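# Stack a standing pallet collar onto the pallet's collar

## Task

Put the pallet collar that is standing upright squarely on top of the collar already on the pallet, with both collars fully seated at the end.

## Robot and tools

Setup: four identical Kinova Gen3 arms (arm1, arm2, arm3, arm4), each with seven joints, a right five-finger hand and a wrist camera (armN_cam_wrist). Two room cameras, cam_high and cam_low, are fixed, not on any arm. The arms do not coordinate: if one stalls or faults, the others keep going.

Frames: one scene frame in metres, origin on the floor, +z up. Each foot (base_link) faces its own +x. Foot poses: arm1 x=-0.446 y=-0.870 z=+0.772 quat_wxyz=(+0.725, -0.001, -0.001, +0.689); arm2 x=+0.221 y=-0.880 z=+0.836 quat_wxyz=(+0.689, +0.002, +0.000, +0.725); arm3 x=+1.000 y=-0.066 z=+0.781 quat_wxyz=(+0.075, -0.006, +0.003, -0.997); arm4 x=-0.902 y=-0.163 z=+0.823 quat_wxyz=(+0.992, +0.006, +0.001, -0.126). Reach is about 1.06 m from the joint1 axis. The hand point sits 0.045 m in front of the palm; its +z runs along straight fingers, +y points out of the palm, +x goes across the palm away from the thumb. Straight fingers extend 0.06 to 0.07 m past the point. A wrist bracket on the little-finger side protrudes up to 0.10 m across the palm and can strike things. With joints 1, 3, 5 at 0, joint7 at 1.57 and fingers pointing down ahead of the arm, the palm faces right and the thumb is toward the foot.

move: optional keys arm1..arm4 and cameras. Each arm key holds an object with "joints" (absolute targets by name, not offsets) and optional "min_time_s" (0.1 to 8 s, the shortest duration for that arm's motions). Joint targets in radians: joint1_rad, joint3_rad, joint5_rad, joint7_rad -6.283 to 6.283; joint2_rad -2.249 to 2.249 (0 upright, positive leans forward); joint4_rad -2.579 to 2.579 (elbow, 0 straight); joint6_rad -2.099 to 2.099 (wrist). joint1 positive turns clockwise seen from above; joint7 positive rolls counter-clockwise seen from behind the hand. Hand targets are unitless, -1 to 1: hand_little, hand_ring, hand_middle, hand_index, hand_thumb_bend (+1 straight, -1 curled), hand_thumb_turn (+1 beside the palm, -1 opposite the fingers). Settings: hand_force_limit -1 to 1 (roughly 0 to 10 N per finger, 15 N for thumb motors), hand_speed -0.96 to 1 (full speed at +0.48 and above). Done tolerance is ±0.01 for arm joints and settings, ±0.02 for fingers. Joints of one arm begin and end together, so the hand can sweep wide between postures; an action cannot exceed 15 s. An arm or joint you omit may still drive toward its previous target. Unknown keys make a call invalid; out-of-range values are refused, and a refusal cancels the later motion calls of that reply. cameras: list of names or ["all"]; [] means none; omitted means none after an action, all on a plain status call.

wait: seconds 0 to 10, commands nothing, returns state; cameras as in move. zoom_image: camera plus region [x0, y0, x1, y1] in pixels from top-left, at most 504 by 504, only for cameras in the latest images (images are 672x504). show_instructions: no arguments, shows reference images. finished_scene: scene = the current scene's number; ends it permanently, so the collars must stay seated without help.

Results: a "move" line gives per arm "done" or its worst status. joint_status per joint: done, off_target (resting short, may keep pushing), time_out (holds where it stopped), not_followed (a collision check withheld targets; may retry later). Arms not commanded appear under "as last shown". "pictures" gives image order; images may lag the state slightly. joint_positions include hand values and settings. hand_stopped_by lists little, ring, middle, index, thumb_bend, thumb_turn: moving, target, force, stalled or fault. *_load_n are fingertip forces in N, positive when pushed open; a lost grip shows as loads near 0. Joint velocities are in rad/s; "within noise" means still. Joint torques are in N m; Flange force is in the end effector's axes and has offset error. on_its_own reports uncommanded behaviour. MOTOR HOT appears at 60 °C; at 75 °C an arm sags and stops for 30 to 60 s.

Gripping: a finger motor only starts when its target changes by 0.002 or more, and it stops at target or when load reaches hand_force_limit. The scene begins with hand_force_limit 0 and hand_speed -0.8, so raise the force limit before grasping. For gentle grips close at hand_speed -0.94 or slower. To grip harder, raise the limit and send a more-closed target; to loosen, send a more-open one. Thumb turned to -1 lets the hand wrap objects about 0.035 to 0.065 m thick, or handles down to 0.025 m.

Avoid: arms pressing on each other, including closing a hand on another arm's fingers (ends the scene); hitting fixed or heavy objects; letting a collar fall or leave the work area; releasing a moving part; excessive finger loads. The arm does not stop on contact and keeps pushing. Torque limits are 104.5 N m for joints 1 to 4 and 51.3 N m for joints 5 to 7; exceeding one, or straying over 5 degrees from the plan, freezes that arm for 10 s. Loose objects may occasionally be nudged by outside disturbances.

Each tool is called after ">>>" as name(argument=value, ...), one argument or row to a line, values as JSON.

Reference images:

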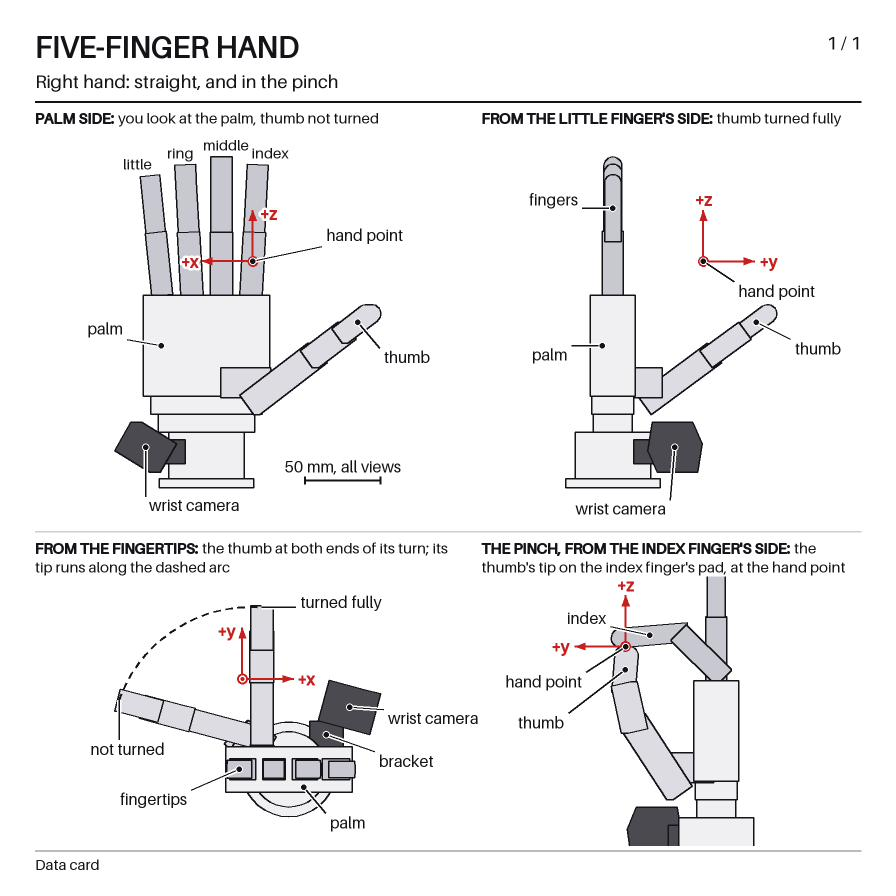

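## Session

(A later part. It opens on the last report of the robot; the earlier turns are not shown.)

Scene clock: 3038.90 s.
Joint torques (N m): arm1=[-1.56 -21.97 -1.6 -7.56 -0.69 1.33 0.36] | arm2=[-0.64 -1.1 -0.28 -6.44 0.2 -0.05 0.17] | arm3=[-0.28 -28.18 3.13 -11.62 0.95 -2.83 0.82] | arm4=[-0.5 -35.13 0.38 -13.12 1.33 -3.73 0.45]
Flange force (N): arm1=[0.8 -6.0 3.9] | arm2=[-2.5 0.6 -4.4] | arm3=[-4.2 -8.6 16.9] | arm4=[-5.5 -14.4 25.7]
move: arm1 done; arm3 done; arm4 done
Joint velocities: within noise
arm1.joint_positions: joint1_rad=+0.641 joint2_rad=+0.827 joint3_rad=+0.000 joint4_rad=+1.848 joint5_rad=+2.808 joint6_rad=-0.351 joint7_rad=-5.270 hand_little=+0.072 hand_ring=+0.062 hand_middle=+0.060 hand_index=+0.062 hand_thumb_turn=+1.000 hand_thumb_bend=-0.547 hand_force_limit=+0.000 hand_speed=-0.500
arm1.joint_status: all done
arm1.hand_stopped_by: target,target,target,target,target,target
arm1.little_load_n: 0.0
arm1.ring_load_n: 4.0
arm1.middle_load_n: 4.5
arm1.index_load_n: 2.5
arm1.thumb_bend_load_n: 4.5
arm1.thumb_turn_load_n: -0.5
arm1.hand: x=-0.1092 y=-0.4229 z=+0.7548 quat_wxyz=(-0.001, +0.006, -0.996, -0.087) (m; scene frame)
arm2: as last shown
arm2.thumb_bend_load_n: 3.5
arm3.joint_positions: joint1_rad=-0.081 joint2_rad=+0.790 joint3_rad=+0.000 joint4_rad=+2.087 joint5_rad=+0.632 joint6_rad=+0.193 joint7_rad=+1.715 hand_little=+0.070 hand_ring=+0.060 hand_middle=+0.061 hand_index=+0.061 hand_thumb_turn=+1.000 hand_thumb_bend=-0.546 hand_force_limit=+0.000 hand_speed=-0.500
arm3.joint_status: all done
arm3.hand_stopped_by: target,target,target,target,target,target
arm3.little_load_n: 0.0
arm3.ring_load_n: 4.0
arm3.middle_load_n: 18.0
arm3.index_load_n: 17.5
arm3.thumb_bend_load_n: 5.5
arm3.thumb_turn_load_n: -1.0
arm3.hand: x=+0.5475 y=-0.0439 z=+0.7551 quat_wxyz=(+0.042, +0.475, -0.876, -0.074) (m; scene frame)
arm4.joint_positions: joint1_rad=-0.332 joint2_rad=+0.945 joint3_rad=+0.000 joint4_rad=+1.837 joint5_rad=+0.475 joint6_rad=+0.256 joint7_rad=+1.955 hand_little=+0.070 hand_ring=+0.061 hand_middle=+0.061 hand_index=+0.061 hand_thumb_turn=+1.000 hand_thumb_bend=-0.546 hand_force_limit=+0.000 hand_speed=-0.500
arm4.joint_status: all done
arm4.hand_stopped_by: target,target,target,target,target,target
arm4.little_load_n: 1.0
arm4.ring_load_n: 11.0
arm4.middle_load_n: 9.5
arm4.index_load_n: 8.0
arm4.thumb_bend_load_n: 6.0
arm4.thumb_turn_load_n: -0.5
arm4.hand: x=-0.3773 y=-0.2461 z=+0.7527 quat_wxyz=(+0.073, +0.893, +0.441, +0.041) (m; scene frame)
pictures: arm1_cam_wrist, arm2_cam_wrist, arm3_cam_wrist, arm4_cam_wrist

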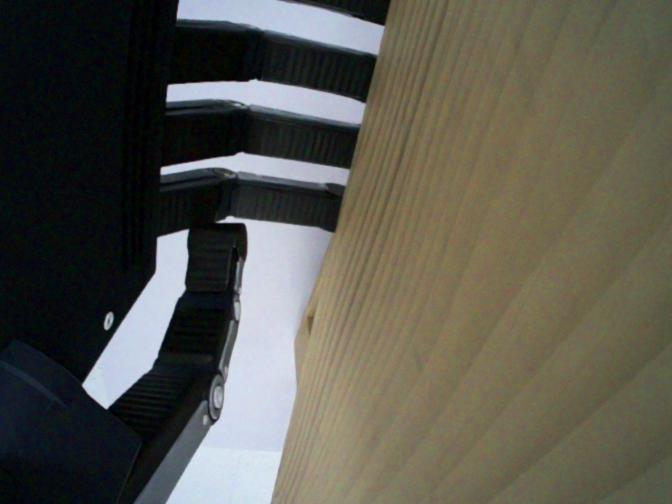

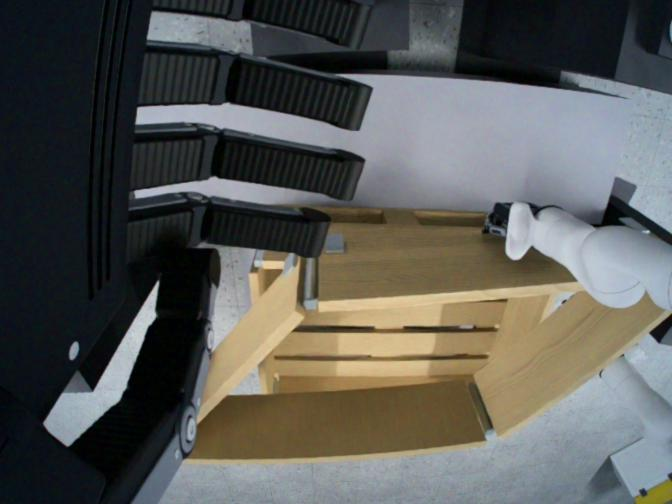

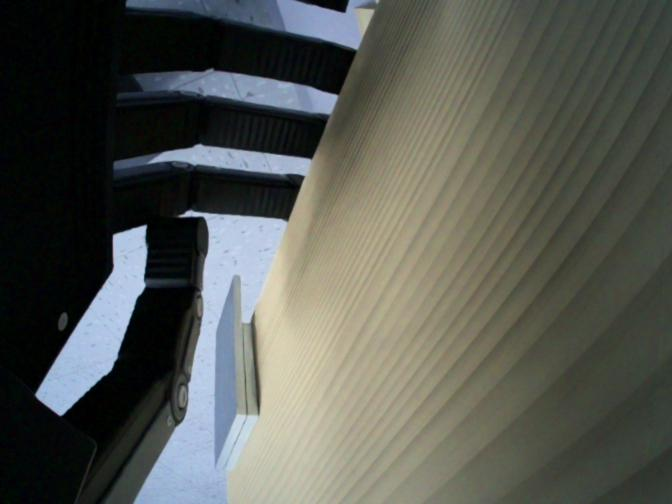

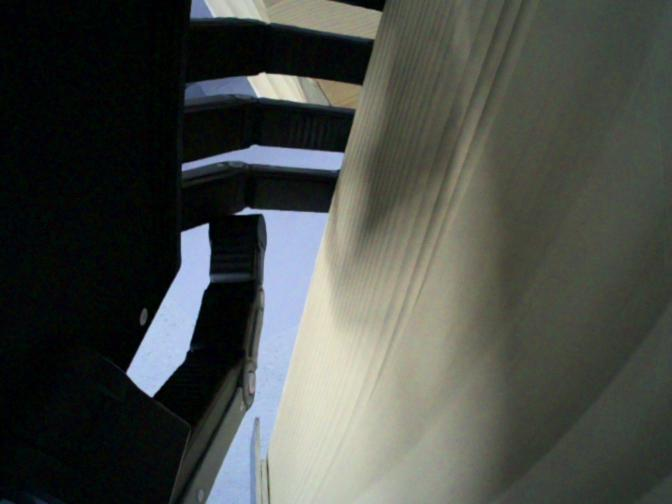

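>>> move(
  arm1={"joints":{"joint1_rad":0.6449,"joint2_rad":0.8545,"joint4_rad":1.7652,"joint5_rad":2.8513,"joint6_rad":-0.4039,"joint7_rad":-5.3186},"min_time_s":3.5},
  arm3={"joints":{"joint1_rad":0.0255,"joint2_rad":0.7927,"joint4_rad":2.0806,"joint5_rad":0.5959,"joint6_rad":0.1680,"joint7_rad":1.9250},"min_time_s":3.5},
  arm4={"joints":{"joint1_rad":-0.3789,"joint2_rad":0.9429,"joint4_rad":1.8486,"joint5_rad":0.4845,"joint6_rad":0.2432,"joint7_rad":1.9749},"min_time_s":3.5},
)

>>> move(
  arm1={"joints":{"joint1_rad":0.6484,"joint2_rad":0.8819,"joint4_rad":1.6820,"joint5_rad":2.8846,"joint6_rad":-0.4569,"joint7_rad":-5.3573},"min_time_s":3.5},
  arm3={"joints":{"joint1_rad":0.1266,"joint2_rad":0.8000,"joint4_rad":2.0543,"joint5_rad":0.4691,"joint6_rad":0.1596,"joint7_rad":2.2195},"min_time_s":3.5},
  arm4={"joints":{"joint1_rad":-0.4259,"joint2_rad":0.9411,"joint4_rad":1.8595,"joint5_rad":0.4931,"joint6_rad":0.2304,"joint7_rad":1.9949},"min_time_s":3.5},
  cameras=["arm1_cam_wrist", "arm3_cam_wrist", "arm4_cam_wrist", "cam_high"],
)

Scene clock: 3070.70 s.
Joint torques (N m): arm1=[-1.97 -23.17 -2.02 -8.66 -0.86 1.66 0.36] | arm2=[-0.62 -1.07 -0.33 -6.36 0.17 -0.04 0.18] | arm3=[-1 -29.01 2.1 -12.74 0.73 -4.13 0.85] | arm4=[0.04 -35.28 1.03 -13.52 1.3 -3.79 0.39]
Flange force (N): arm1=[1.1 -7.3 3.7] | arm2=[-2.5 0.4 -4.6] | arm3=[-5.1 -8.7 16.5] | arm4=[-5.0 -15.9 25.5]
move: arm1 done; arm3 done; arm4 done
Joint velocities: within noise
arm1.joint_positions: joint1_rad=+0.645 joint2_rad=+0.854 joint3_rad=+0.000 joint4_rad=+1.765 joint5_rad=+2.851 joint6_rad=-0.404 joint7_rad=-5.319 hand_little=+0.072 hand_ring=+0.062 hand_middle=+0.060 hand_index=+0.062 hand_thumb_turn=+1.000 hand_thumb_bend=-0.547 hand_force_limit=+0.000 hand_speed=-0.500
arm1.joint_status: all done
arm1.hand_stopped_by: target,target,target,target,target,target
arm1.little_load_n: 0.5
arm1.ring_load_n: 3.5
arm1.middle_load_n: 4.5
arm1.index_load_n: 3.0
arm1.thumb_bend_load_n: 4.5
arm1.thumb_turn_load_n: -0.5
arm1.hand: x=-0.0927 y=-0.4067 z=+0.7545 quat_wxyz=(-0.001, +0.004, -0.996, -0.087) (m; scene frame)
arm2: as last shown
arm2.thumb_bend_load_n: 4.0
arm3.joint_positions: joint1_rad=+0.026 joint2_rad=+0.793 joint3_rad=+0.000 joint4_rad=+2.081 joint5_rad=+0.596 joint6_rad=+0.168 joint7_rad=+1.925 hand_little=+0.070 hand_ring=+0.060 hand_middle=+0.061 hand_index=+0.061 hand_thumb_turn=+1.000 hand_thumb_bend=-0.546 hand_force_limit=+0.000 hand_speed=-0.500
arm3.joint_status: all done
arm3.hand_stopped_by: target,target,target,target,target,target
arm3.little_load_n: 0.0
arm3.ring_load_n: 7.5
arm3.middle_load_n: 17.0
arm3.index_load_n: 15.5
arm3.thumb_bend_load_n: 5.5
arm3.thumb_turn_load_n: -0.5
arm3.hand: x=+0.5347 y=-0.0088 z=+0.7552 quat_wxyz=(+0.044, +0.505, -0.859, -0.074) (m; scene frame)
arm4.joint_positions: joint1_rad=-0.379 joint2_rad=+0.943 joint3_rad=+0.000 joint4_rad=+1.849 joint5_rad=+0.485 joint6_rad=+0.243 joint7_rad=+1.975 hand_little=+0.070 hand_ring=+0.061 hand_middle=+0.061 hand_index=+0.061 hand_thumb_turn=+1.000 hand_thumb_bend=-0.546 hand_force_limit=+0.000 hand_speed=-0.500
arm4.joint_status: all done
arm4.hand_stopped_by: target,target,target,target,target,target
arm4.little_load_n: 3.0
arm4.ring_load_n: 10.0
arm4.middle_load_n: 9.0
arm4.index_load_n: 7.5
arm4.thumb_bend_load_n: 6.0
arm4.thumb_turn_load_n: -1.0
arm4.hand: x=-0.3743 y=-0.2193 z=+0.7527 quat_wxyz=(+0.072, +0.876, +0.475, +0.044) (m; scene frame)
pictures: none

Scene clock: 3074.50 s.
Joint torques (N m): arm1=[-2.38 -23.62 -2.37 -8.19 -0.88 1.15 0.47] | arm2=[-0.66 -1.18 -0.29 -6.39 0.18 -0.03 0.18] | arm3=[-1.16 -29.78 1.68 -13.47 0.49 -5.4 0.71] | arm4=[0.18 -35.92 1.05 -14.62 1.2 -4.4 0.28]
Flange force (N): arm1=[-0.1 -6.6 4.2] | arm2=[-2.7 0.6 -4.6] | arm3=[-4.9 -9.2 16.3] | arm4=[-5.6 -17.7 25.3]
move: arm1 done; arm3 done; arm4 done
Joint velocities: within noise
arm1.joint_positions: joint1_rad=+0.648 joint2_rad=+0.882 joint3_rad=+0.000 joint4_rad=+1.682 joint5_rad=+2.885 joint6_rad=-0.457 joint7_rad=-5.357 hand_little=+0.072 hand_ring=+0.062 hand_middle=+0.060 hand_index=+0.062 hand_thumb_turn=+1.000 hand_thumb_bend=-0.547 hand_force_limit=+0.000 hand_speed=-0.500
arm1.joint_status: all done
arm1.hand_stopped_by: target,target,target,target,target,target
arm1.little_load_n: 0.0
arm1.ring_load_n: 3.0
arm1.middle_load_n: 4.0
arm1.index_load_n: 3.5
arm1.thumb_bend_load_n: 5.0
arm1.thumb_turn_load_n: -0.5
arm1.hand: x=-0.0763 y=-0.3908 z=+0.7549 quat_wxyz=(-0.001, +0.001, -0.996, -0.087) (m; scene frame)
arm2: as last shown
arm3.joint_positions: joint1_rad=+0.127 joint2_rad=+0.800 joint3_rad=+0.000 joint4_rad=+2.054 joint5_rad=+0.469 joint6_rad=+0.160 joint7_rad=+2.219 hand_little=+0.070 hand_ring=+0.061 hand_middle=+0.061 hand_index=+0.061 hand_thumb_turn=+1.000 hand_thumb_bend=-0.546 hand_force_limit=+0.000 hand_speed=-0.500
arm3.joint_status: all done
arm3.hand_stopped_by: target,target,target,target,target,target
arm3.little_load_n: 0.0
arm3.ring_load_n: 9.0
arm3.middle_load_n: 16.0
arm3.index_load_n: 15.0
arm3.thumb_bend_load_n: 5.5
arm3.thumb_turn_load_n: -0.5
arm3.hand: x=+0.5205 y=+0.0243 z=+0.7552 quat_wxyz=(+0.047, +0.534, -0.841, -0.073) (m; scene frame)
arm4.joint_positions: joint1_rad=-0.426 joint2_rad=+0.941 joint3_rad=+0.000 joint4_rad=+1.860 joint5_rad=+0.493 joint6_rad=+0.230 joint7_rad=+1.995 hand_little=+0.070 hand_ring=+0.061 hand_middle=+0.061 hand_index=+0.061 hand_thumb_turn=+1.000 hand_thumb_bend=-0.546 hand_force_limit=+0.000 hand_speed=-0.500
arm4.joint_status: all done
arm4.hand_stopped_by: target,target,target,target,target,target
arm4.little_load_n: 5.5
arm4.ring_load_n: 10.5
arm4.middle_load_n: 8.0
arm4.index_load_n: 5.5
arm4.thumb_bend_load_n: 6.0
arm4.thumb_turn_load_n: -1.0
arm4.hand: x=-0.3729 y=-0.1924 z=+0.7526 quat_wxyz=(+0.070, +0.857, +0.509, +0.047) (m; scene frame)
pictures: arm1_cam_wrist, arm3_cam_wrist, arm4_cam_wrist, cam_high

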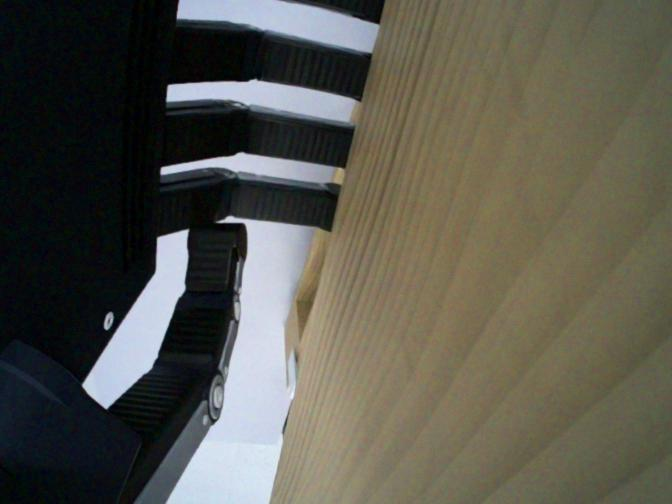

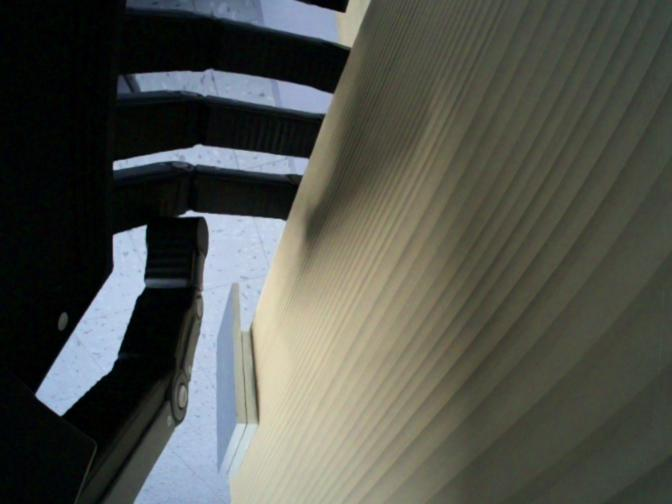

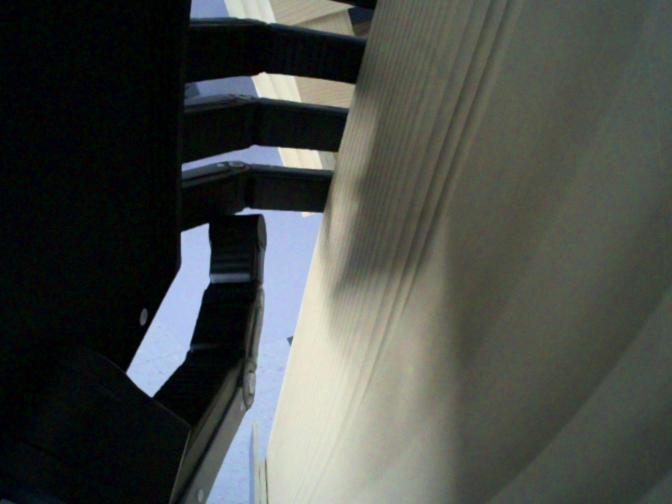

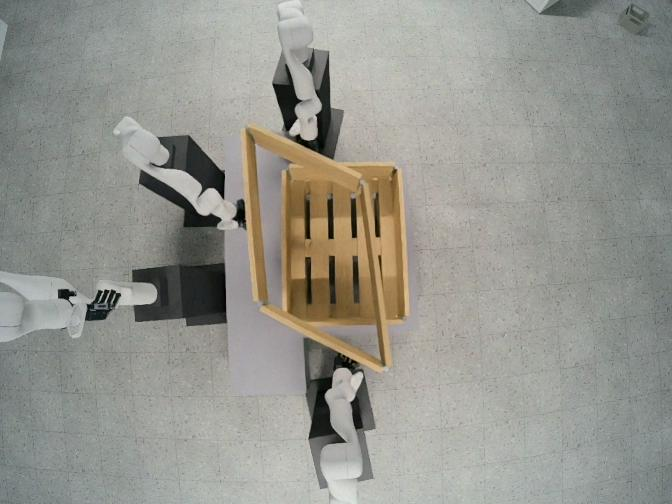

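>>> move(
  arm1={"joints":{"joint1_rad":0.6511,"joint2_rad":0.9136,"joint4_rad":1.5931,"joint5_rad":2.9116,"joint6_rad":-0.5121,"joint7_rad":-5.3904},"min_time_s":3.5},
  arm3={"joints":{"joint1_rad":0.2143,"joint2_rad":0.8085,"joint4_rad":2.0236,"joint5_rad":0.3117,"joint6_rad":0.1611,"joint7_rad":2.5309},"min_time_s":3.5},
  arm4={"joints":{"joint1_rad":-0.4693,"joint2_rad":0.9390,"joint4_rad":1.8725,"joint5_rad":0.5051,"joint6_rad":0.2158,"joint7_rad":2.0154},"min_time_s":3.5},
)

>>> move(
  arm1={"joints":{"joint1_rad":0.6539,"joint2_rad":0.9459,"joint4_rad":1.5036,"joint5_rad":2.9330,"joint6_rad":-0.5676,"joint7_rad":-5.4179},"min_time_s":3.5},
  arm3={"joints":{"joint1_rad":0.2959,"joint2_rad":0.8247,"joint4_rad":1.9652,"joint5_rad":0.1367,"joint6_rad":0.1896,"joint7_rad":2.8533},"min_time_s":3.5},
  arm4={"joints":{"joint1_rad":-0.5126,"joint2_rad":0.9368,"joint4_rad":1.8854,"joint5_rad":0.5171,"joint6_rad":0.2011,"joint7_rad":2.0358},"min_time_s":3.5},
  cameras=["arm1_cam_wrist", "arm3_cam_wrist", "arm4_cam_wrist", "cam_high"],
)

Scene clock: 3139.93 s.
Joint torques (N m): arm1=[-1.82 -25.67 -1.74 -10.47 -1.01 2.28 0.32] | arm2=[-0.67 -1.06 -0.35 -6.4 0.13 -0.02 0.21] | arm3=[-1.23 -29.17 0.95 -11.4 0.06 -4.99 0.61] | arm4=[0.98 -33.22 1.38 -10.51 0.72 -2.37 0.09]
Flange force (N): arm1=[2.6 -8.5 4.2] | arm2=[-2.5 0.4 -4.4] | arm3=[-3.7 -6.8 17.8] | arm4=[-1.3 -13.7 26.2]
move: arm1 done; arm3 done; arm4 done
Joint velocities: within noise
arm1.joint_positions: joint1_rad=+0.651 joint2_rad=+0.914 joint3_rad=+0.000 joint4_rad=+1.593 joint5_rad=+2.912 joint6_rad=-0.512 joint7_rad=-5.390 hand_little=+0.072 hand_ring=+0.062 hand_middle=+0.060 hand_index=+0.062 hand_thumb_turn=+1.000 hand_thumb_bend=-0.547 hand_force_limit=+0.000 hand_speed=-0.500
arm1.joint_status: all done
arm1.hand_stopped_by: target,target,target,target,target,target
arm1.little_load_n: 0.0
arm1.ring_load_n: 3.0
arm1.middle_load_n: 4.5
arm1.index_load_n: 3.5
arm1.thumb_bend_load_n: 4.5
arm1.thumb_turn_load_n: -0.5
arm1.hand: x=-0.0598 y=-0.3743 z=+0.7548 quat_wxyz=(-0.001, -0.002, -0.996, -0.087) (m; scene frame)
arm2: as last shown
arm2.thumb_bend_load_n: 3.5
arm3.joint_positions: joint1_rad=+0.214 joint2_rad=+0.809 joint3_rad=+0.000 joint4_rad=+2.024 joint5_rad=+0.312 joint6_rad=+0.161 joint7_rad=+2.531 hand_little=+0.070 hand_ring=+0.061 hand_middle=+0.061 hand_index=+0.061 hand_thumb_turn=+1.000 hand_thumb_bend=-0.546 hand_force_limit=+0.000 hand_speed=-0.500
arm3.joint_status: all done
arm3.hand_stopped_by: target,target,target,target,target,target
arm3.little_load_n: 0.0
arm3.ring_load_n: 9.5
arm3.middle_load_n: 15.5
arm3.index_load_n: 13.5
arm3.thumb_bend_load_n: 5.5
arm3.thumb_turn_load_n: -1.0
arm3.hand: x=+0.5087 y=+0.0532 z=+0.7552 quat_wxyz=(+0.050, +0.563, -0.822, -0.073) (m; scene frame)
arm4.joint_positions: joint1_rad=-0.469 joint2_rad=+0.939 joint3_rad=+0.000 joint4_rad=+1.872 joint5_rad=+0.505 joint6_rad=+0.216 joint7_rad=+2.015 hand_little=+0.070 hand_ring=+0.061 hand_middle=+0.061 hand_index=+0.061 hand_thumb_turn=+1.000 hand_thumb_bend=-0.546 hand_force_limit=+0.000 hand_speed=-0.500
arm4.joint_status: all done
arm4.hand_stopped_by: target,target,target,target,target,target
arm4.little_load_n: 6.0
arm4.ring_load_n: 10.5
arm4.middle_load_n: 7.0
arm4.index_load_n: 5.0
arm4.thumb_bend_load_n: 5.5
arm4.thumb_turn_load_n: -1.0
arm4.hand: x=-0.3732 y=-0.1672 z=+0.7525 quat_wxyz=(+0.068, +0.837, +0.541, +0.050) (m; scene frame)
pictures: none

Scene clock: 3143.73 s.
Joint torques (N m): arm1=[-1.97 -26.12 -1.81 -10.19 -1.01 1.9 0.45] | arm2=[-0.55 -1.08 -0.24 -6.36 0.23 -0.08 0.26] | arm3=[-1.45 -30.42 0.55 -12.43 -0.17 -5.67 0.51] | arm4=[1.13 -33.73 1.48 -11.37 0.59 -2.82 -0.06]
Flange force (N): arm1=[2.0 -7.7 4.3] | arm2=[-2.5 1.0 -4.7] | arm3=[-3.9 -8.2 18.0] | arm4=[-1.8 -15.2 26.2]
move: arm1 done; arm3 done; arm4 done
Joint velocities: within noise
arm1.joint_positions: joint1_rad=+0.654 joint2_rad=+0.946 joint3_rad=+0.000 joint4_rad=+1.504 joint5_rad=+2.933 joint6_rad=-0.568 joint7_rad=-5.418 hand_little=+0.072 hand_ring=+0.062 hand_middle=+0.060 hand_index=+0.062 hand_thumb_turn=+1.000 hand_thumb_bend=-0.547 hand_force_limit=+0.000 hand_speed=-0.500
arm1.joint_status: all done
arm1.hand_stopped_by: target,target,target,target,target,target
arm1.little_load_n: 0.0
arm1.ring_load_n: 2.5
arm1.middle_load_n: 4.5
arm1.index_load_n: 3.5
arm1.thumb_bend_load_n: 5.0
arm1.thumb_turn_load_n: -0.5
arm1.hand: x=-0.0436 y=-0.3585 z=+0.7550 quat_wxyz=(-0.002, -0.005, -0.996, -0.087) (m; scene frame)
arm2: as last shown
arm2.thumb_bend_load_n: 4.0
arm3.joint_positions: joint1_rad=+0.296 joint2_rad=+0.825 joint3_rad=+0.000 joint4_rad=+1.965 joint5_rad=+0.137 joint6_rad=+0.190 joint7_rad=+2.853 hand_little=+0.070 hand_ring=+0.061 hand_middle=+0.061 hand_index=+0.061 hand_thumb_turn=+1.000 hand_thumb_bend=-0.546 hand_force_limit=+0.000 hand_speed=-0.500
arm3.joint_status: all done
arm3.hand_stopped_by: target,target,target,target,target,target
arm3.little_load_n: 0.0
arm3.ring_load_n: 11.0
arm3.middle_load_n: 15.0
arm3.index_load_n: 13.5
arm3.thumb_bend_load_n: 5.5
arm3.thumb_turn_load_n: -1.0
arm3.hand: x=+0.4919 y=+0.0816 z=+0.7551 quat_wxyz=(+0.052, +0.591, -0.802, -0.072) (m; scene frame)
arm4.joint_positions: joint1_rad=-0.513 joint2_rad=+0.937 joint3_rad=+0.000 joint4_rad=+1.885 joint5_rad=+0.517 joint6_rad=+0.201 joint7_rad=+2.036 hand_little=+0.070 hand_ring=+0.061 hand_middle=+0.061 hand_index=+0.061 hand_thumb_turn=+1.000 hand_thumb_bend=-0.546 hand_force_limit=+0.000 hand_speed=-0.500
arm4.joint_status: all done
arm4.hand_stopped_by: target,target,target,target,target,target
arm4.little_load_n: 7.0
arm4.ring_load_n: 10.5
arm4.middle_load_n: 6.5
arm4.index_load_n: 4.0
arm4.thumb_bend_load_n: 6.0
arm4.thumb_turn_load_n: -0.5
arm4.hand: x=-0.3748 y=-0.1419 z=+0.7525 quat_wxyz=(+0.067, +0.815, +0.573, +0.053) (m; scene frame)
pictures: arm1_cam_wrist, arm3_cam_wrist, arm4_cam_wrist, cam_high

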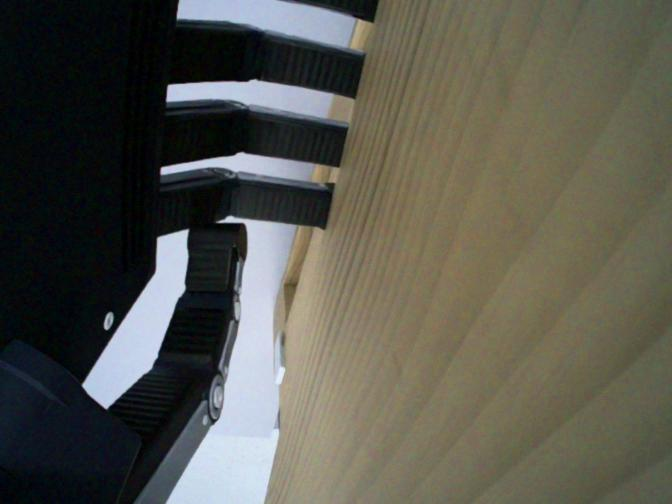

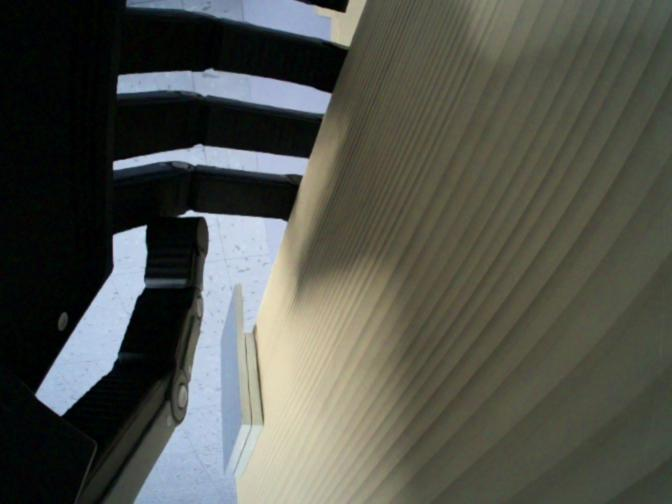

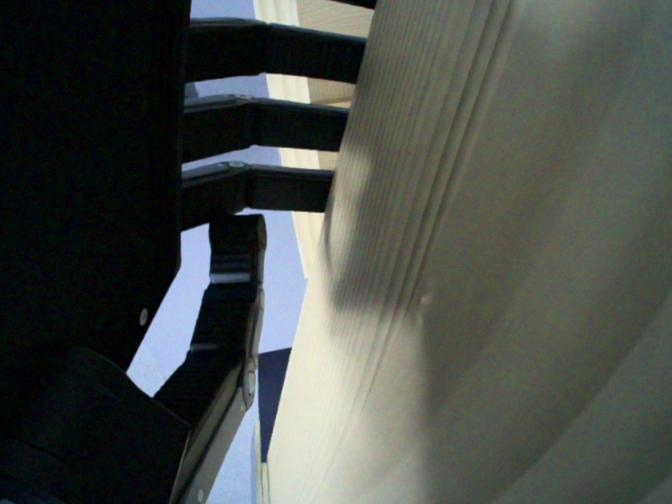

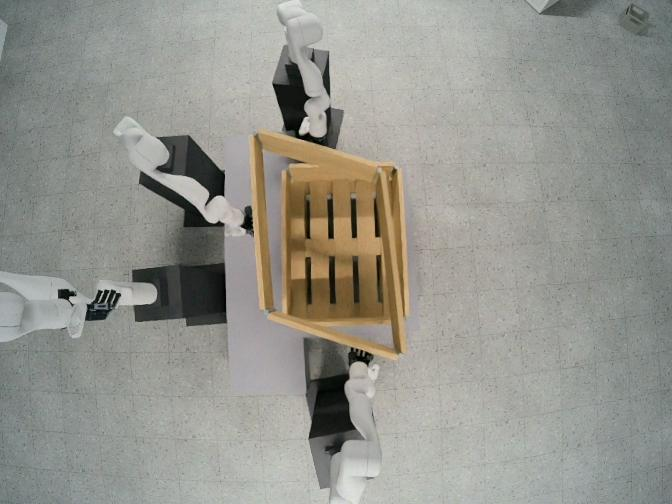

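>>> move(
  arm1={"joints":{"joint1_rad":0.6563,"joint2_rad":0.983,"joint4_rad":1.4057,"joint5_rad":2.951,"joint6_rad":-0.6265,"joint7_rad":-5.443},"min_time_s":3.5},
  arm3={"joints":{"joint1_rad":0.3651,"joint2_rad":0.8450,"joint4_rad":1.8950,"joint5_rad":0.0130,"joint6_rad":0.2337,"joint7_rad":3.1112},"min_time_s":3.5},
  arm4={"joints":{"joint1_rad":-0.5460,"joint2_rad":0.9367,"joint4_rad":1.8892,"joint5_rad":0.5064,"joint6_rad":0.1914,"joint7_rad":2.0888},"min_time_s":3.5},
  cameras=["cam_high"],
)

Scene clock: 3212.50 s.
Joint torques (N m): arm1=[-3.03 -26.98 -2.8 -10.31 -1.28 1.59 0.49] | arm2=[-0.63 -1.03 -0.22 -6.48 0.2 0 0.23] | arm3=[-1.89 -31.78 -0.44 -13.82 -0.51 -6.08 0.58] | arm4=[1.54 -34.62 1.96 -12.93 0.78 -3.64 0.04]
Flange force (N): arm1=[0.7 -8.5 4.6] | arm2=[-2.3 1.0 -3.9] | arm3=[-3.7 -10.5 17.9] | arm4=[-1.3 -17.7 25.4]
move: arm1 done; arm3 done; arm4 done
Joint velocities: within noise
arm1.joint_positions: joint1_rad=+0.656 joint2_rad=+0.983 joint3_rad=+0.000 joint4_rad=+1.406 joint5_rad=+2.951 joint6_rad=-0.626 joint7_rad=-5.443 hand_little=+0.072 hand_ring=+0.062 hand_middle=+0.060 hand_index=+0.062 hand_thumb_turn=+1.000 hand_thumb_bend=-0.547 hand_force_limit=+0.000 hand_speed=-0.500
arm1.joint_status: all done
arm1.hand_stopped_by: target,target,target,target,target,target
arm1.little_load_n: 0.0
arm1.ring_load_n: 2.5
arm1.middle_load_n: 4.0
arm1.index_load_n: 3.5
arm1.thumb_bend_load_n: 5.0
arm1.thumb_turn_load_n: -0.5
arm1.hand: x=-0.0269 y=-0.3418 z=+0.7549 quat_wxyz=(-0.002, -0.008, -0.996, -0.087) (m; scene frame)
arm2: as last shown
arm2.index_load_n: 0.5
arm3.joint_positions: joint1_rad=+0.365 joint2_rad=+0.845 joint3_rad=+0.000 joint4_rad=+1.895 joint5_rad=+0.013 joint6_rad=+0.234 joint7_rad=+3.111 hand_little=+0.070 hand_ring=+0.061 hand_middle=+0.061 hand_index=+0.061 hand_thumb_turn=+1.000 hand_thumb_bend=-0.546 hand_force_limit=+0.000 hand_speed=-0.500
arm3.joint_status: all done
arm3.hand_stopped_by: target,target,target,target,target,target
arm3.little_load_n: 0.0
arm3.ring_load_n: 13.0
arm3.middle_load_n: 14.0
arm3.index_load_n: 12.5
arm3.thumb_bend_load_n: 5.5
arm3.thumb_turn_load_n: -1.0
arm3.hand: x=+0.4742 y=+0.1072 z=+0.7551 quat_wxyz=(+0.055, +0.618, -0.781, -0.072) (m; scene frame)
arm4.joint_positions: joint1_rad=-0.546 joint2_rad=+0.937 joint3_rad=+0.000 joint4_rad=+1.889 joint5_rad=+0.506 joint6_rad=+0.191 joint7_rad=+2.089 hand_little=+0.071 hand_ring=+0.061 hand_middle=+0.061 hand_index=+0.060 hand_thumb_turn=+1.000 hand_thumb_bend=-0.546 hand_force_limit=+0.000 hand_speed=-0.500
arm4.joint_status: all done
arm4.hand_stopped_by: target,target,target,target,target,target
arm4.little_load_n: 8.0
arm4.ring_load_n: 10.5
arm4.middle_load_n: 6.5
arm4.index_load_n: 3.0
arm4.thumb_bend_load_n: 6.0
arm4.thumb_turn_load_n: -0.5
arm4.hand: x=-0.3742 y=-0.1202 z=+0.7523 quat_wxyz=(+0.065, +0.792, +0.604, +0.056) (m; scene frame)
pictures: cam_high

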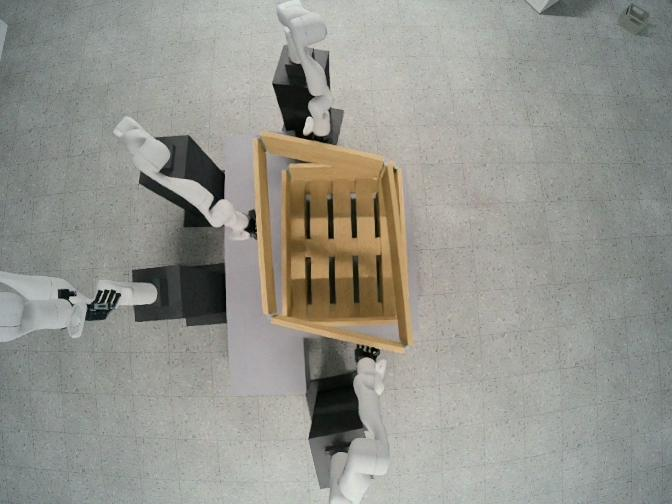

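>>> move(
  arm1={"joints":{"joint1_rad":0.6587,"joint2_rad":1.0204,"joint4_rad":1.3075,"joint5_rad":2.9663,"joint6_rad":-0.6859,"joint7_rad":-5.4650},"min_time_s":3.5},
  arm3={"joints":{"joint1_rad":0.4224,"joint2_rad":0.8696,"joint4_rad":1.8148,"joint5_rad":-0.0643,"joint6_rad":0.2886,"joint7_rad":3.3099},"min_time_s":3.5},
  arm4={"joints":{"joint1_rad":-0.5794,"joint2_rad":0.9365,"joint4_rad":1.8929,"joint5_rad":0.4957,"joint6_rad":0.1816,"joint7_rad":2.1418},"min_time_s":3.5},
  cameras=["cam_high"],
)

Scene clock: 3234.57 s.
Joint torques (N m): arm1=[-2.61 -26.93 -2.2 -9.15 -1.04 0.75 0.53] | arm2=[-0.68 -1.14 -0.27 -6.34 0.2 0 0.26] | arm3=[-1.3 -32.94 -0.12 -14.45 -0.7 -5.92 0.52] | arm4=[1.14 -35.06 1.38 -13.65 0.66 -4.23 0.04]
Flange force (N): arm1=[-0.3 -5.8 5.0] | arm2=[-2.7 0.9 -4.6] | arm3=[-1.4 -11.0 18.0] | arm4=[-1.9 -18.4 25.3]
move: arm1 done; arm3 done; arm4 done
Joint velocities: within noise
arm1.joint_positions: joint1_rad=+0.659 joint2_rad=+1.020 joint3_rad=+0.000 joint4_rad=+1.307 joint5_rad=+2.966 joint6_rad=-0.686 joint7_rad=-5.465 hand_little=+0.072 hand_ring=+0.062 hand_middle=+0.060 hand_index=+0.062 hand_thumb_turn=+1.000 hand_thumb_bend=-0.547 hand_force_limit=+0.000 hand_speed=-0.500
arm1.joint_status: all done
arm1.hand_stopped_by: target,target,target,target,target,target
arm1.little_load_n: 0.0
arm1.ring_load_n: 2.0
arm1.middle_load_n: 3.5
arm1.index_load_n: 4.0
arm1.thumb_bend_load_n: 4.5
arm1.thumb_turn_load_n: -0.5
arm1.hand: x=-0.0109 y=-0.3263 z=+0.7551 quat_wxyz=(-0.002, -0.010, -0.996, -0.087) (m; scene frame)
arm2.joint_positions: joint1_rad=+0.300 joint2_rad=-0.370 joint3_rad=+0.000 joint4_rad=+1.490 joint5_rad=+0.000 joint6_rad=+2.000 joint7_rad=-1.600 hand_little=+0.072 hand_ring=+0.062 hand_middle=+0.060 hand_index=+0.062 hand_thumb_turn=+1.000 hand_thumb_bend=-0.547 hand_force_limit=+0.000 hand_speed=-0.500
arm2.joint_status: not commanded
arm2.hand_stopped_by: target,target,target,target,target,target
arm2.little_load_n: 0.0
arm2.ring_load_n: 0.0
arm2.middle_load_n: 0.5
arm2.index_load_n: 1.0
arm2.thumb_bend_load_n: 4.0
arm2.thumb_turn_load_n: -0.5
arm2.hand: x=+0.2309 y=-0.7084 z=+1.3293 quat_wxyz=(-0.008, +0.602, -0.798, -0.009) (m; scene frame)
arm3.joint_positions: joint1_rad=+0.422 joint2_rad=+0.870 joint3_rad=+0.000 joint4_rad=+1.815 joint5_rad=-0.064 joint6_rad=+0.289 joint7_rad=+3.310 hand_little=+0.070 hand_ring=+0.061 hand_middle=+0.061 hand_index=+0.061 hand_thumb_turn=+1.000 hand_thumb_bend=-0.546 hand_force_limit=+0.000 hand_speed=-0.500
arm3.joint_status: all done
arm3.hand_stopped_by: target,target,target,target,target,target
arm3.little_load_n: 0.0
arm3.ring_load_n: 14.5
arm3.middle_load_n: 13.5
arm3.index_load_n: 11.5
arm3.thumb_bend_load_n: 5.5
arm3.thumb_turn_load_n: -0.5
arm3.hand: x=+0.4556 y=+0.1301 z=+0.7551 quat_wxyz=(+0.058, +0.644, -0.759, -0.071) (m; scene frame)
arm4.joint_positions: joint1_rad=-0.579 joint2_rad=+0.936 joint3_rad=+0.000 joint4_rad=+1.893 joint5_rad=+0.496 joint6_rad=+0.182 joint7_rad=+2.142 hand_little=+0.071 hand_ring=+0.061 hand_middle=+0.061 hand_index=+0.060 hand_thumb_turn=+1.000 hand_thumb_bend=-0.546 hand_force_limit=+0.000 hand_speed=-0.500
arm4.joint_status: all done
arm4.hand_stopped_by: target,target,target,target,target,target
arm4.little_load_n: 8.0
arm4.ring_load_n: 10.5
arm4.middle_load_n: 6.0
arm4.index_load_n: 2.0
arm4.thumb_bend_load_n: 6.0
arm4.thumb_turn_load_n: -1.0
arm4.hand: x=-0.3745 y=-0.0984 z=+0.7523 quat_wxyz=(+0.063, +0.769, +0.634, +0.059) (m; scene frame)
pictures: cam_high

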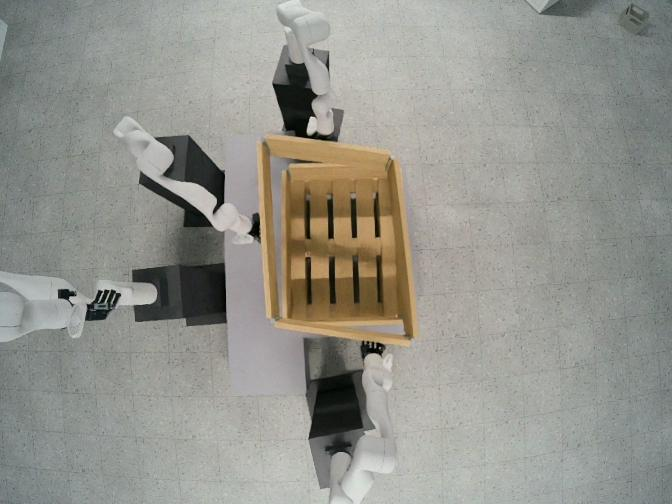

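>>> move(
  arm1={"joints":{"joint1_rad":0.6607,"joint2_rad":1.065,"joint4_rad":1.1955,"joint5_rad":2.9795,"joint6_rad":-0.7525,"joint7_rad":-5.4865},"min_time_s":3.5},
  arm3={"joints":{"joint1_rad":0.4691,"joint2_rad":0.8978,"joint4_rad":1.7279,"joint5_rad":-0.1113,"joint6_rad":0.3500,"joint7_rad":3.4669},"min_time_s":3.5},
  arm4={"joints":{"joint1_rad":-0.6053,"joint2_rad":0.9370,"joint4_rad":1.8941,"joint5_rad":0.4691,"joint6_rad":0.1730,"joint7_rad":2.2183},"min_time_s":3.5},
  cameras=["cam_high"],
)

>>> move(
  arm1={"joints":{"joint1_rad":0.6626,"joint2_rad":1.1097,"joint4_rad":1.0826,"joint5_rad":2.9911,"joint6_rad":-0.8190,"joint7_rad":-5.5055},"min_time_s":3.5},
  arm3={"joints":{"joint1_rad":0.5062,"joint2_rad":0.9298,"joint4_rad":1.6339,"joint5_rad":-0.1396,"joint6_rad":0.4163,"joint7_rad":3.5947},"min_time_s":3.5},
  arm4={"joints":{"joint1_rad":-0.6312,"joint2_rad":0.9375,"joint4_rad":1.8953,"joint5_rad":0.4424,"joint6_rad":0.1644,"joint7_rad":2.2948},"min_time_s":3.5},
  cameras=["all"],
)

Scene clock: 3249.37 s.
Joint torques (N m): arm1=[-3.34 -28.56 -2.87 -10.75 -1.47 1.36 0.53] | arm2=[-0.69 -1.04 -0.29 -6.36 0.17 -0.04 0.23] | arm3=[-2.03 -33.84 -1.02 -14.43 -1.24 -5.4 0.47] | arm4=[1.94 -34.49 1.96 -12.66 0.5 -3.82 -0.08]
Flange force (N): arm1=[0.7 -8.5 4.7] | arm2=[-2.4 0.7 -4.6] | arm3=[-2.3 -10.5 18.3] | arm4=[0.7 -17.5 25.4]
move: arm1 done; arm3 done; arm4 done
Joint velocities: within noise
arm1.joint_positions: joint1_rad=+0.661 joint2_rad=+1.065 joint3_rad=+0.000 joint4_rad=+1.196 joint5_rad=+2.979 joint6_rad=-0.753 joint7_rad=-5.486 hand_little=+0.072 hand_ring=+0.062 hand_middle=+0.060 hand_index=+0.062 hand_thumb_turn=+1.000 hand_thumb_bend=-0.547 hand_force_limit=+0.000 hand_speed=-0.500
arm1.joint_status: all done
arm1.hand_stopped_by: target,target,target,target,target,target
arm1.little_load_n: 0.0
arm1.ring_load_n: 2.0
arm1.middle_load_n: 4.0
arm1.index_load_n: 4.0
arm1.thumb_bend_load_n: 5.0
arm1.thumb_turn_load_n: -0.5
arm1.hand: x=+0.0058 y=-0.3096 z=+0.7548 quat_wxyz=(-0.002, -0.013, -0.996, -0.087) (m; scene frame)
arm2: as last shown
arm2.middle_load_n: 0.0
arm3.joint_positions: joint1_rad=+0.469 joint2_rad=+0.898 joint3_rad=+0.000 joint4_rad=+1.728 joint5_rad=-0.111 joint6_rad=+0.350 joint7_rad=+3.467 hand_little=+0.070 hand_ring=+0.061 hand_middle=+0.061 hand_index=+0.061 hand_thumb_turn=+1.000 hand_thumb_bend=-0.546 hand_force_limit=+0.000 hand_speed=-0.500
arm3.joint_status: all done
arm3.hand_stopped_by: target,target,target,target,target,target
arm3.little_load_n: 0.0
arm3.ring_load_n: 16.0
arm3.middle_load_n: 13.5
arm3.index_load_n: 10.0
arm3.thumb_bend_load_n: 5.5
arm3.thumb_turn_load_n: -1.0
arm3.hand: x=+0.4366 y=+0.1503 z=+0.7551 quat_wxyz=(+0.061, +0.670, -0.736, -0.070) (m; scene frame)
arm4.joint_positions: joint1_rad=-0.605 joint2_rad=+0.937 joint3_rad=+0.000 joint4_rad=+1.894 joint5_rad=+0.469 joint6_rad=+0.173 joint7_rad=+2.218 hand_little=+0.071 hand_ring=+0.061 hand_middle=+0.061 hand_index=+0.060 hand_thumb_turn=+1.000 hand_thumb_bend=-0.546 hand_force_limit=+0.000 hand_speed=-0.500
arm4.joint_status: all done
arm4.hand_stopped_by: target,target,target,target,target,target
arm4.little_load_n: 8.5
arm4.ring_load_n: 10.5
arm4.middle_load_n: 5.0
arm4.index_load_n: 1.5
arm4.thumb_bend_load_n: 6.0
arm4.thumb_turn_load_n: -1.0
arm4.hand: x=-0.3745 y=-0.0792 z=+0.7522 quat_wxyz=(+0.061, +0.744, +0.663, +0.062) (m; scene frame)
pictures: cam_high

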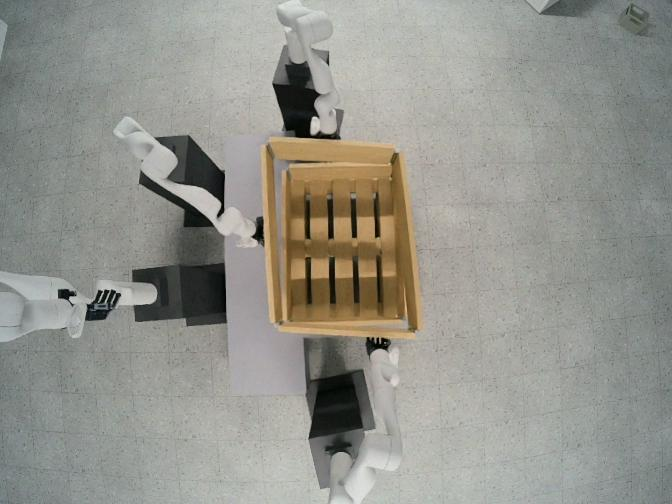

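Scene clock: 3253.17 s.
Joint torques (N m): arm1=[-2.05 -28.62 -1.64 -9.69 -1 0.54 0.48] | arm2=[-0.67 -1.2 -0.23 -6.39 0.21 -0.06 0.24] | arm3=[-1.08 -35.03 -0.27 -15.23 -1.42 -5.38 0.3] | arm4=[1.26 -34.7 1.09 -13.14 0.34 -4.43 -0.12]
Flange force (N): arm1=[0.6 -5.3 5.4] | arm2=[-2.7 1.0 -4.6] | arm3=[0.2 -10.8 18.1] | arm4=[-0.2 -17.3 25.0]
move: arm1 done; arm3 done; arm4 done
Joint velocities: within noise
arm1.joint_positions: joint1_rad=+0.663 joint2_rad=+1.110 joint3_rad=+0.000 joint4_rad=+1.083 joint5_rad=+2.991 joint6_rad=-0.819 joint7_rad=-5.506 hand_little=+0.072 hand_ring=+0.062 hand_middle=+0.060 hand_index=+0.062 hand_thumb_turn=+1.000 hand_thumb_bend=-0.547 hand_force_limit=+0.000 hand_speed=-0.500
arm1.joint_status: all done
arm1.hand_stopped_by: target,target,target,target,target,target
arm1.little_load_n: 0.5
arm1.ring_load_n: 1.5
arm1.middle_load_n: 3.5
arm1.index_load_n: 4.0
arm1.thumb_bend_load_n: 4.5
arm1.thumb_turn_load_n: -0.5
arm1.hand: x=+0.0217 y=-0.2941 z=+0.7552 quat_wxyz=(-0.003, -0.016, -0.996, -0.087) (m; scene frame)
arm2: as last shown
arm2.index_load_n: 0.5
arm3.joint_positions: joint1_rad=+0.506 joint2_rad=+0.930 joint3_rad=+0.000 joint4_rad=+1.634 joint5_rad=-0.140 joint6_rad=+0.416 joint7_rad=+3.595 hand_little=+0.070 hand_ring=+0.061 hand_middle=+0.061 hand_index=+0.061 hand_thumb_turn=+1.000 hand_thumb_bend=-0.546 hand_force_limit=+0.000 hand_speed=-0.500
arm3.joint_status: all done
arm3.hand_stopped_by: target,target,target,target,target,target
arm3.little_load_n: 0.0
arm3.ring_load_n: 16.0
arm3.middle_load_n: 13.5
arm3.index_load_n: 9.5
arm3.thumb_bend_load_n: 5.5
arm3.thumb_turn_load_n: -1.0
arm3.hand: x=+0.4167 y=+0.1679 z=+0.7552 quat_wxyz=(+0.063, +0.695, -0.713, -0.068) (m; scene frame)
arm4.joint_positions: joint1_rad=-0.631 joint2_rad=+0.938 joint3_rad=+0.000 joint4_rad=+1.895 joint5_rad=+0.442 joint6_rad=+0.164 joint7_rad=+2.295 hand_little=+0.071 hand_ring=+0.061 hand_middle=+0.061 hand_index=+0.060 hand_thumb_turn=+1.000 hand_thumb_bend=-0.546 hand_force_limit=+0.000 hand_speed=-0.500
arm4.joint_status: all done
arm4.hand_stopped_by: target,target,target,target,target,target
arm4.little_load_n: 8.5
arm4.ring_load_n: 10.0
arm4.middle_load_n: 4.0
arm4.index_load_n: 1.5
arm4.thumb_bend_load_n: 6.0
arm4.thumb_turn_load_n: -0.5
arm4.hand: x=-0.3751 y=-0.0600 z=+0.7521 quat_wxyz=(+0.059, +0.718, +0.691, +0.064) (m; scene frame)
pictures: arm1_cam_wrist, arm2_cam_wrist, arm3_cam_wrist, arm4_cam_wrist, cam_high, cam_low

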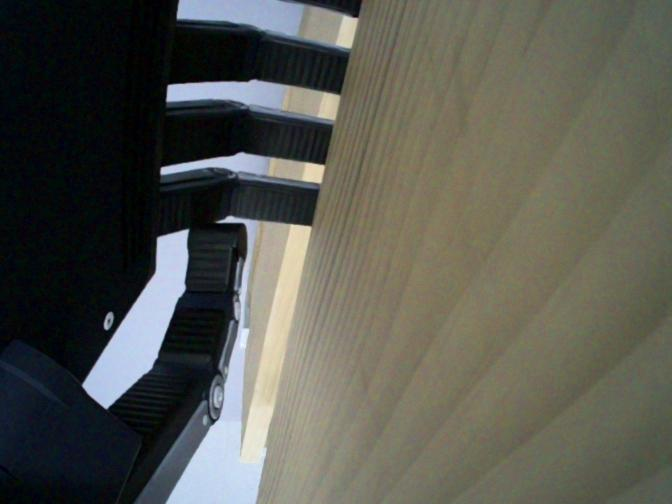

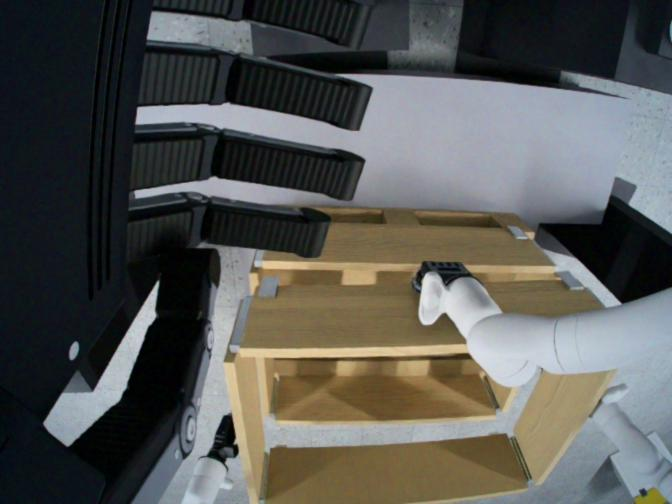

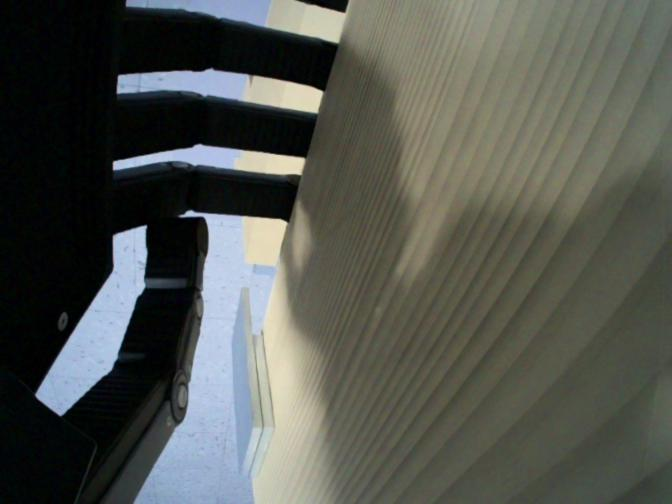

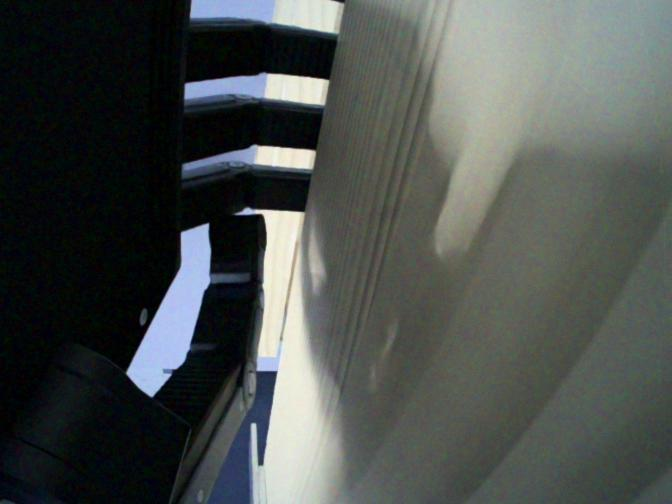

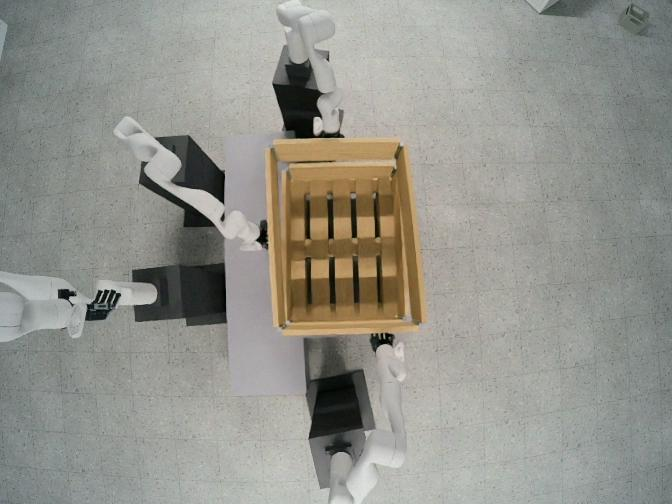

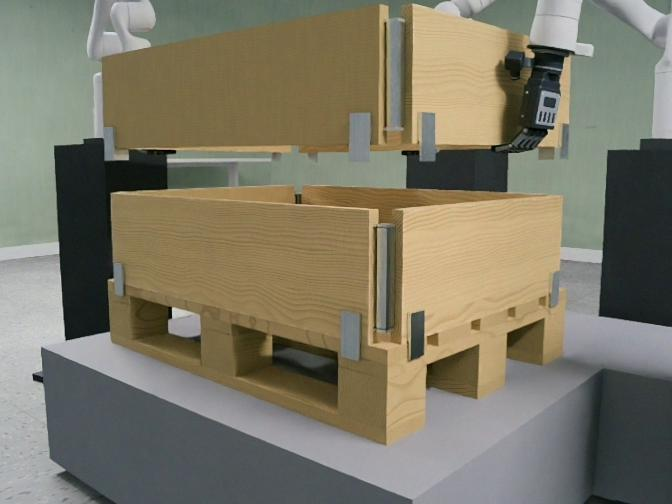

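>>> zoom_image(
  camera="cam_high",
  region=[250, 120, 440, 350],
)

>>> zoom_image(
  camera="cam_low",
  region=[60, 0, 340, 210],
)

>>> zoom_image(
  camera="cam_low",
  region=[330, 0, 610, 210],
)

Scaled by 2.191 from the camera's 672x504 image, which has a finer 960x720 frame.

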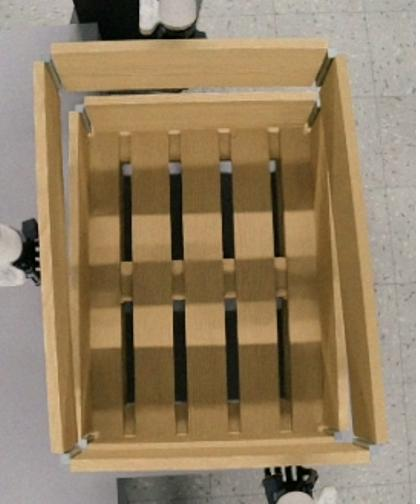

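Scaled by 1.800 from the camera's 672x504 image, which has a finer 960x720 frame.

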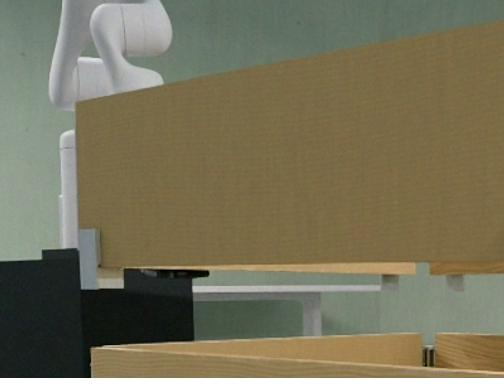

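Scaled by 1.800 from the camera's 672x504 image, which has a finer 960x720 frame.

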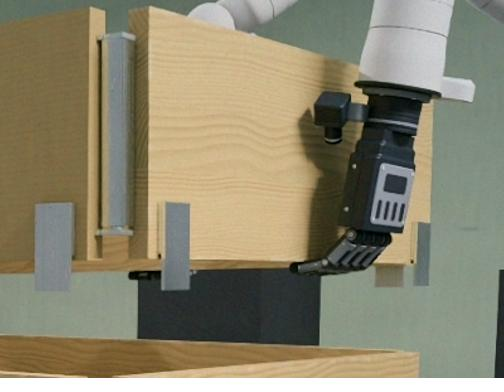

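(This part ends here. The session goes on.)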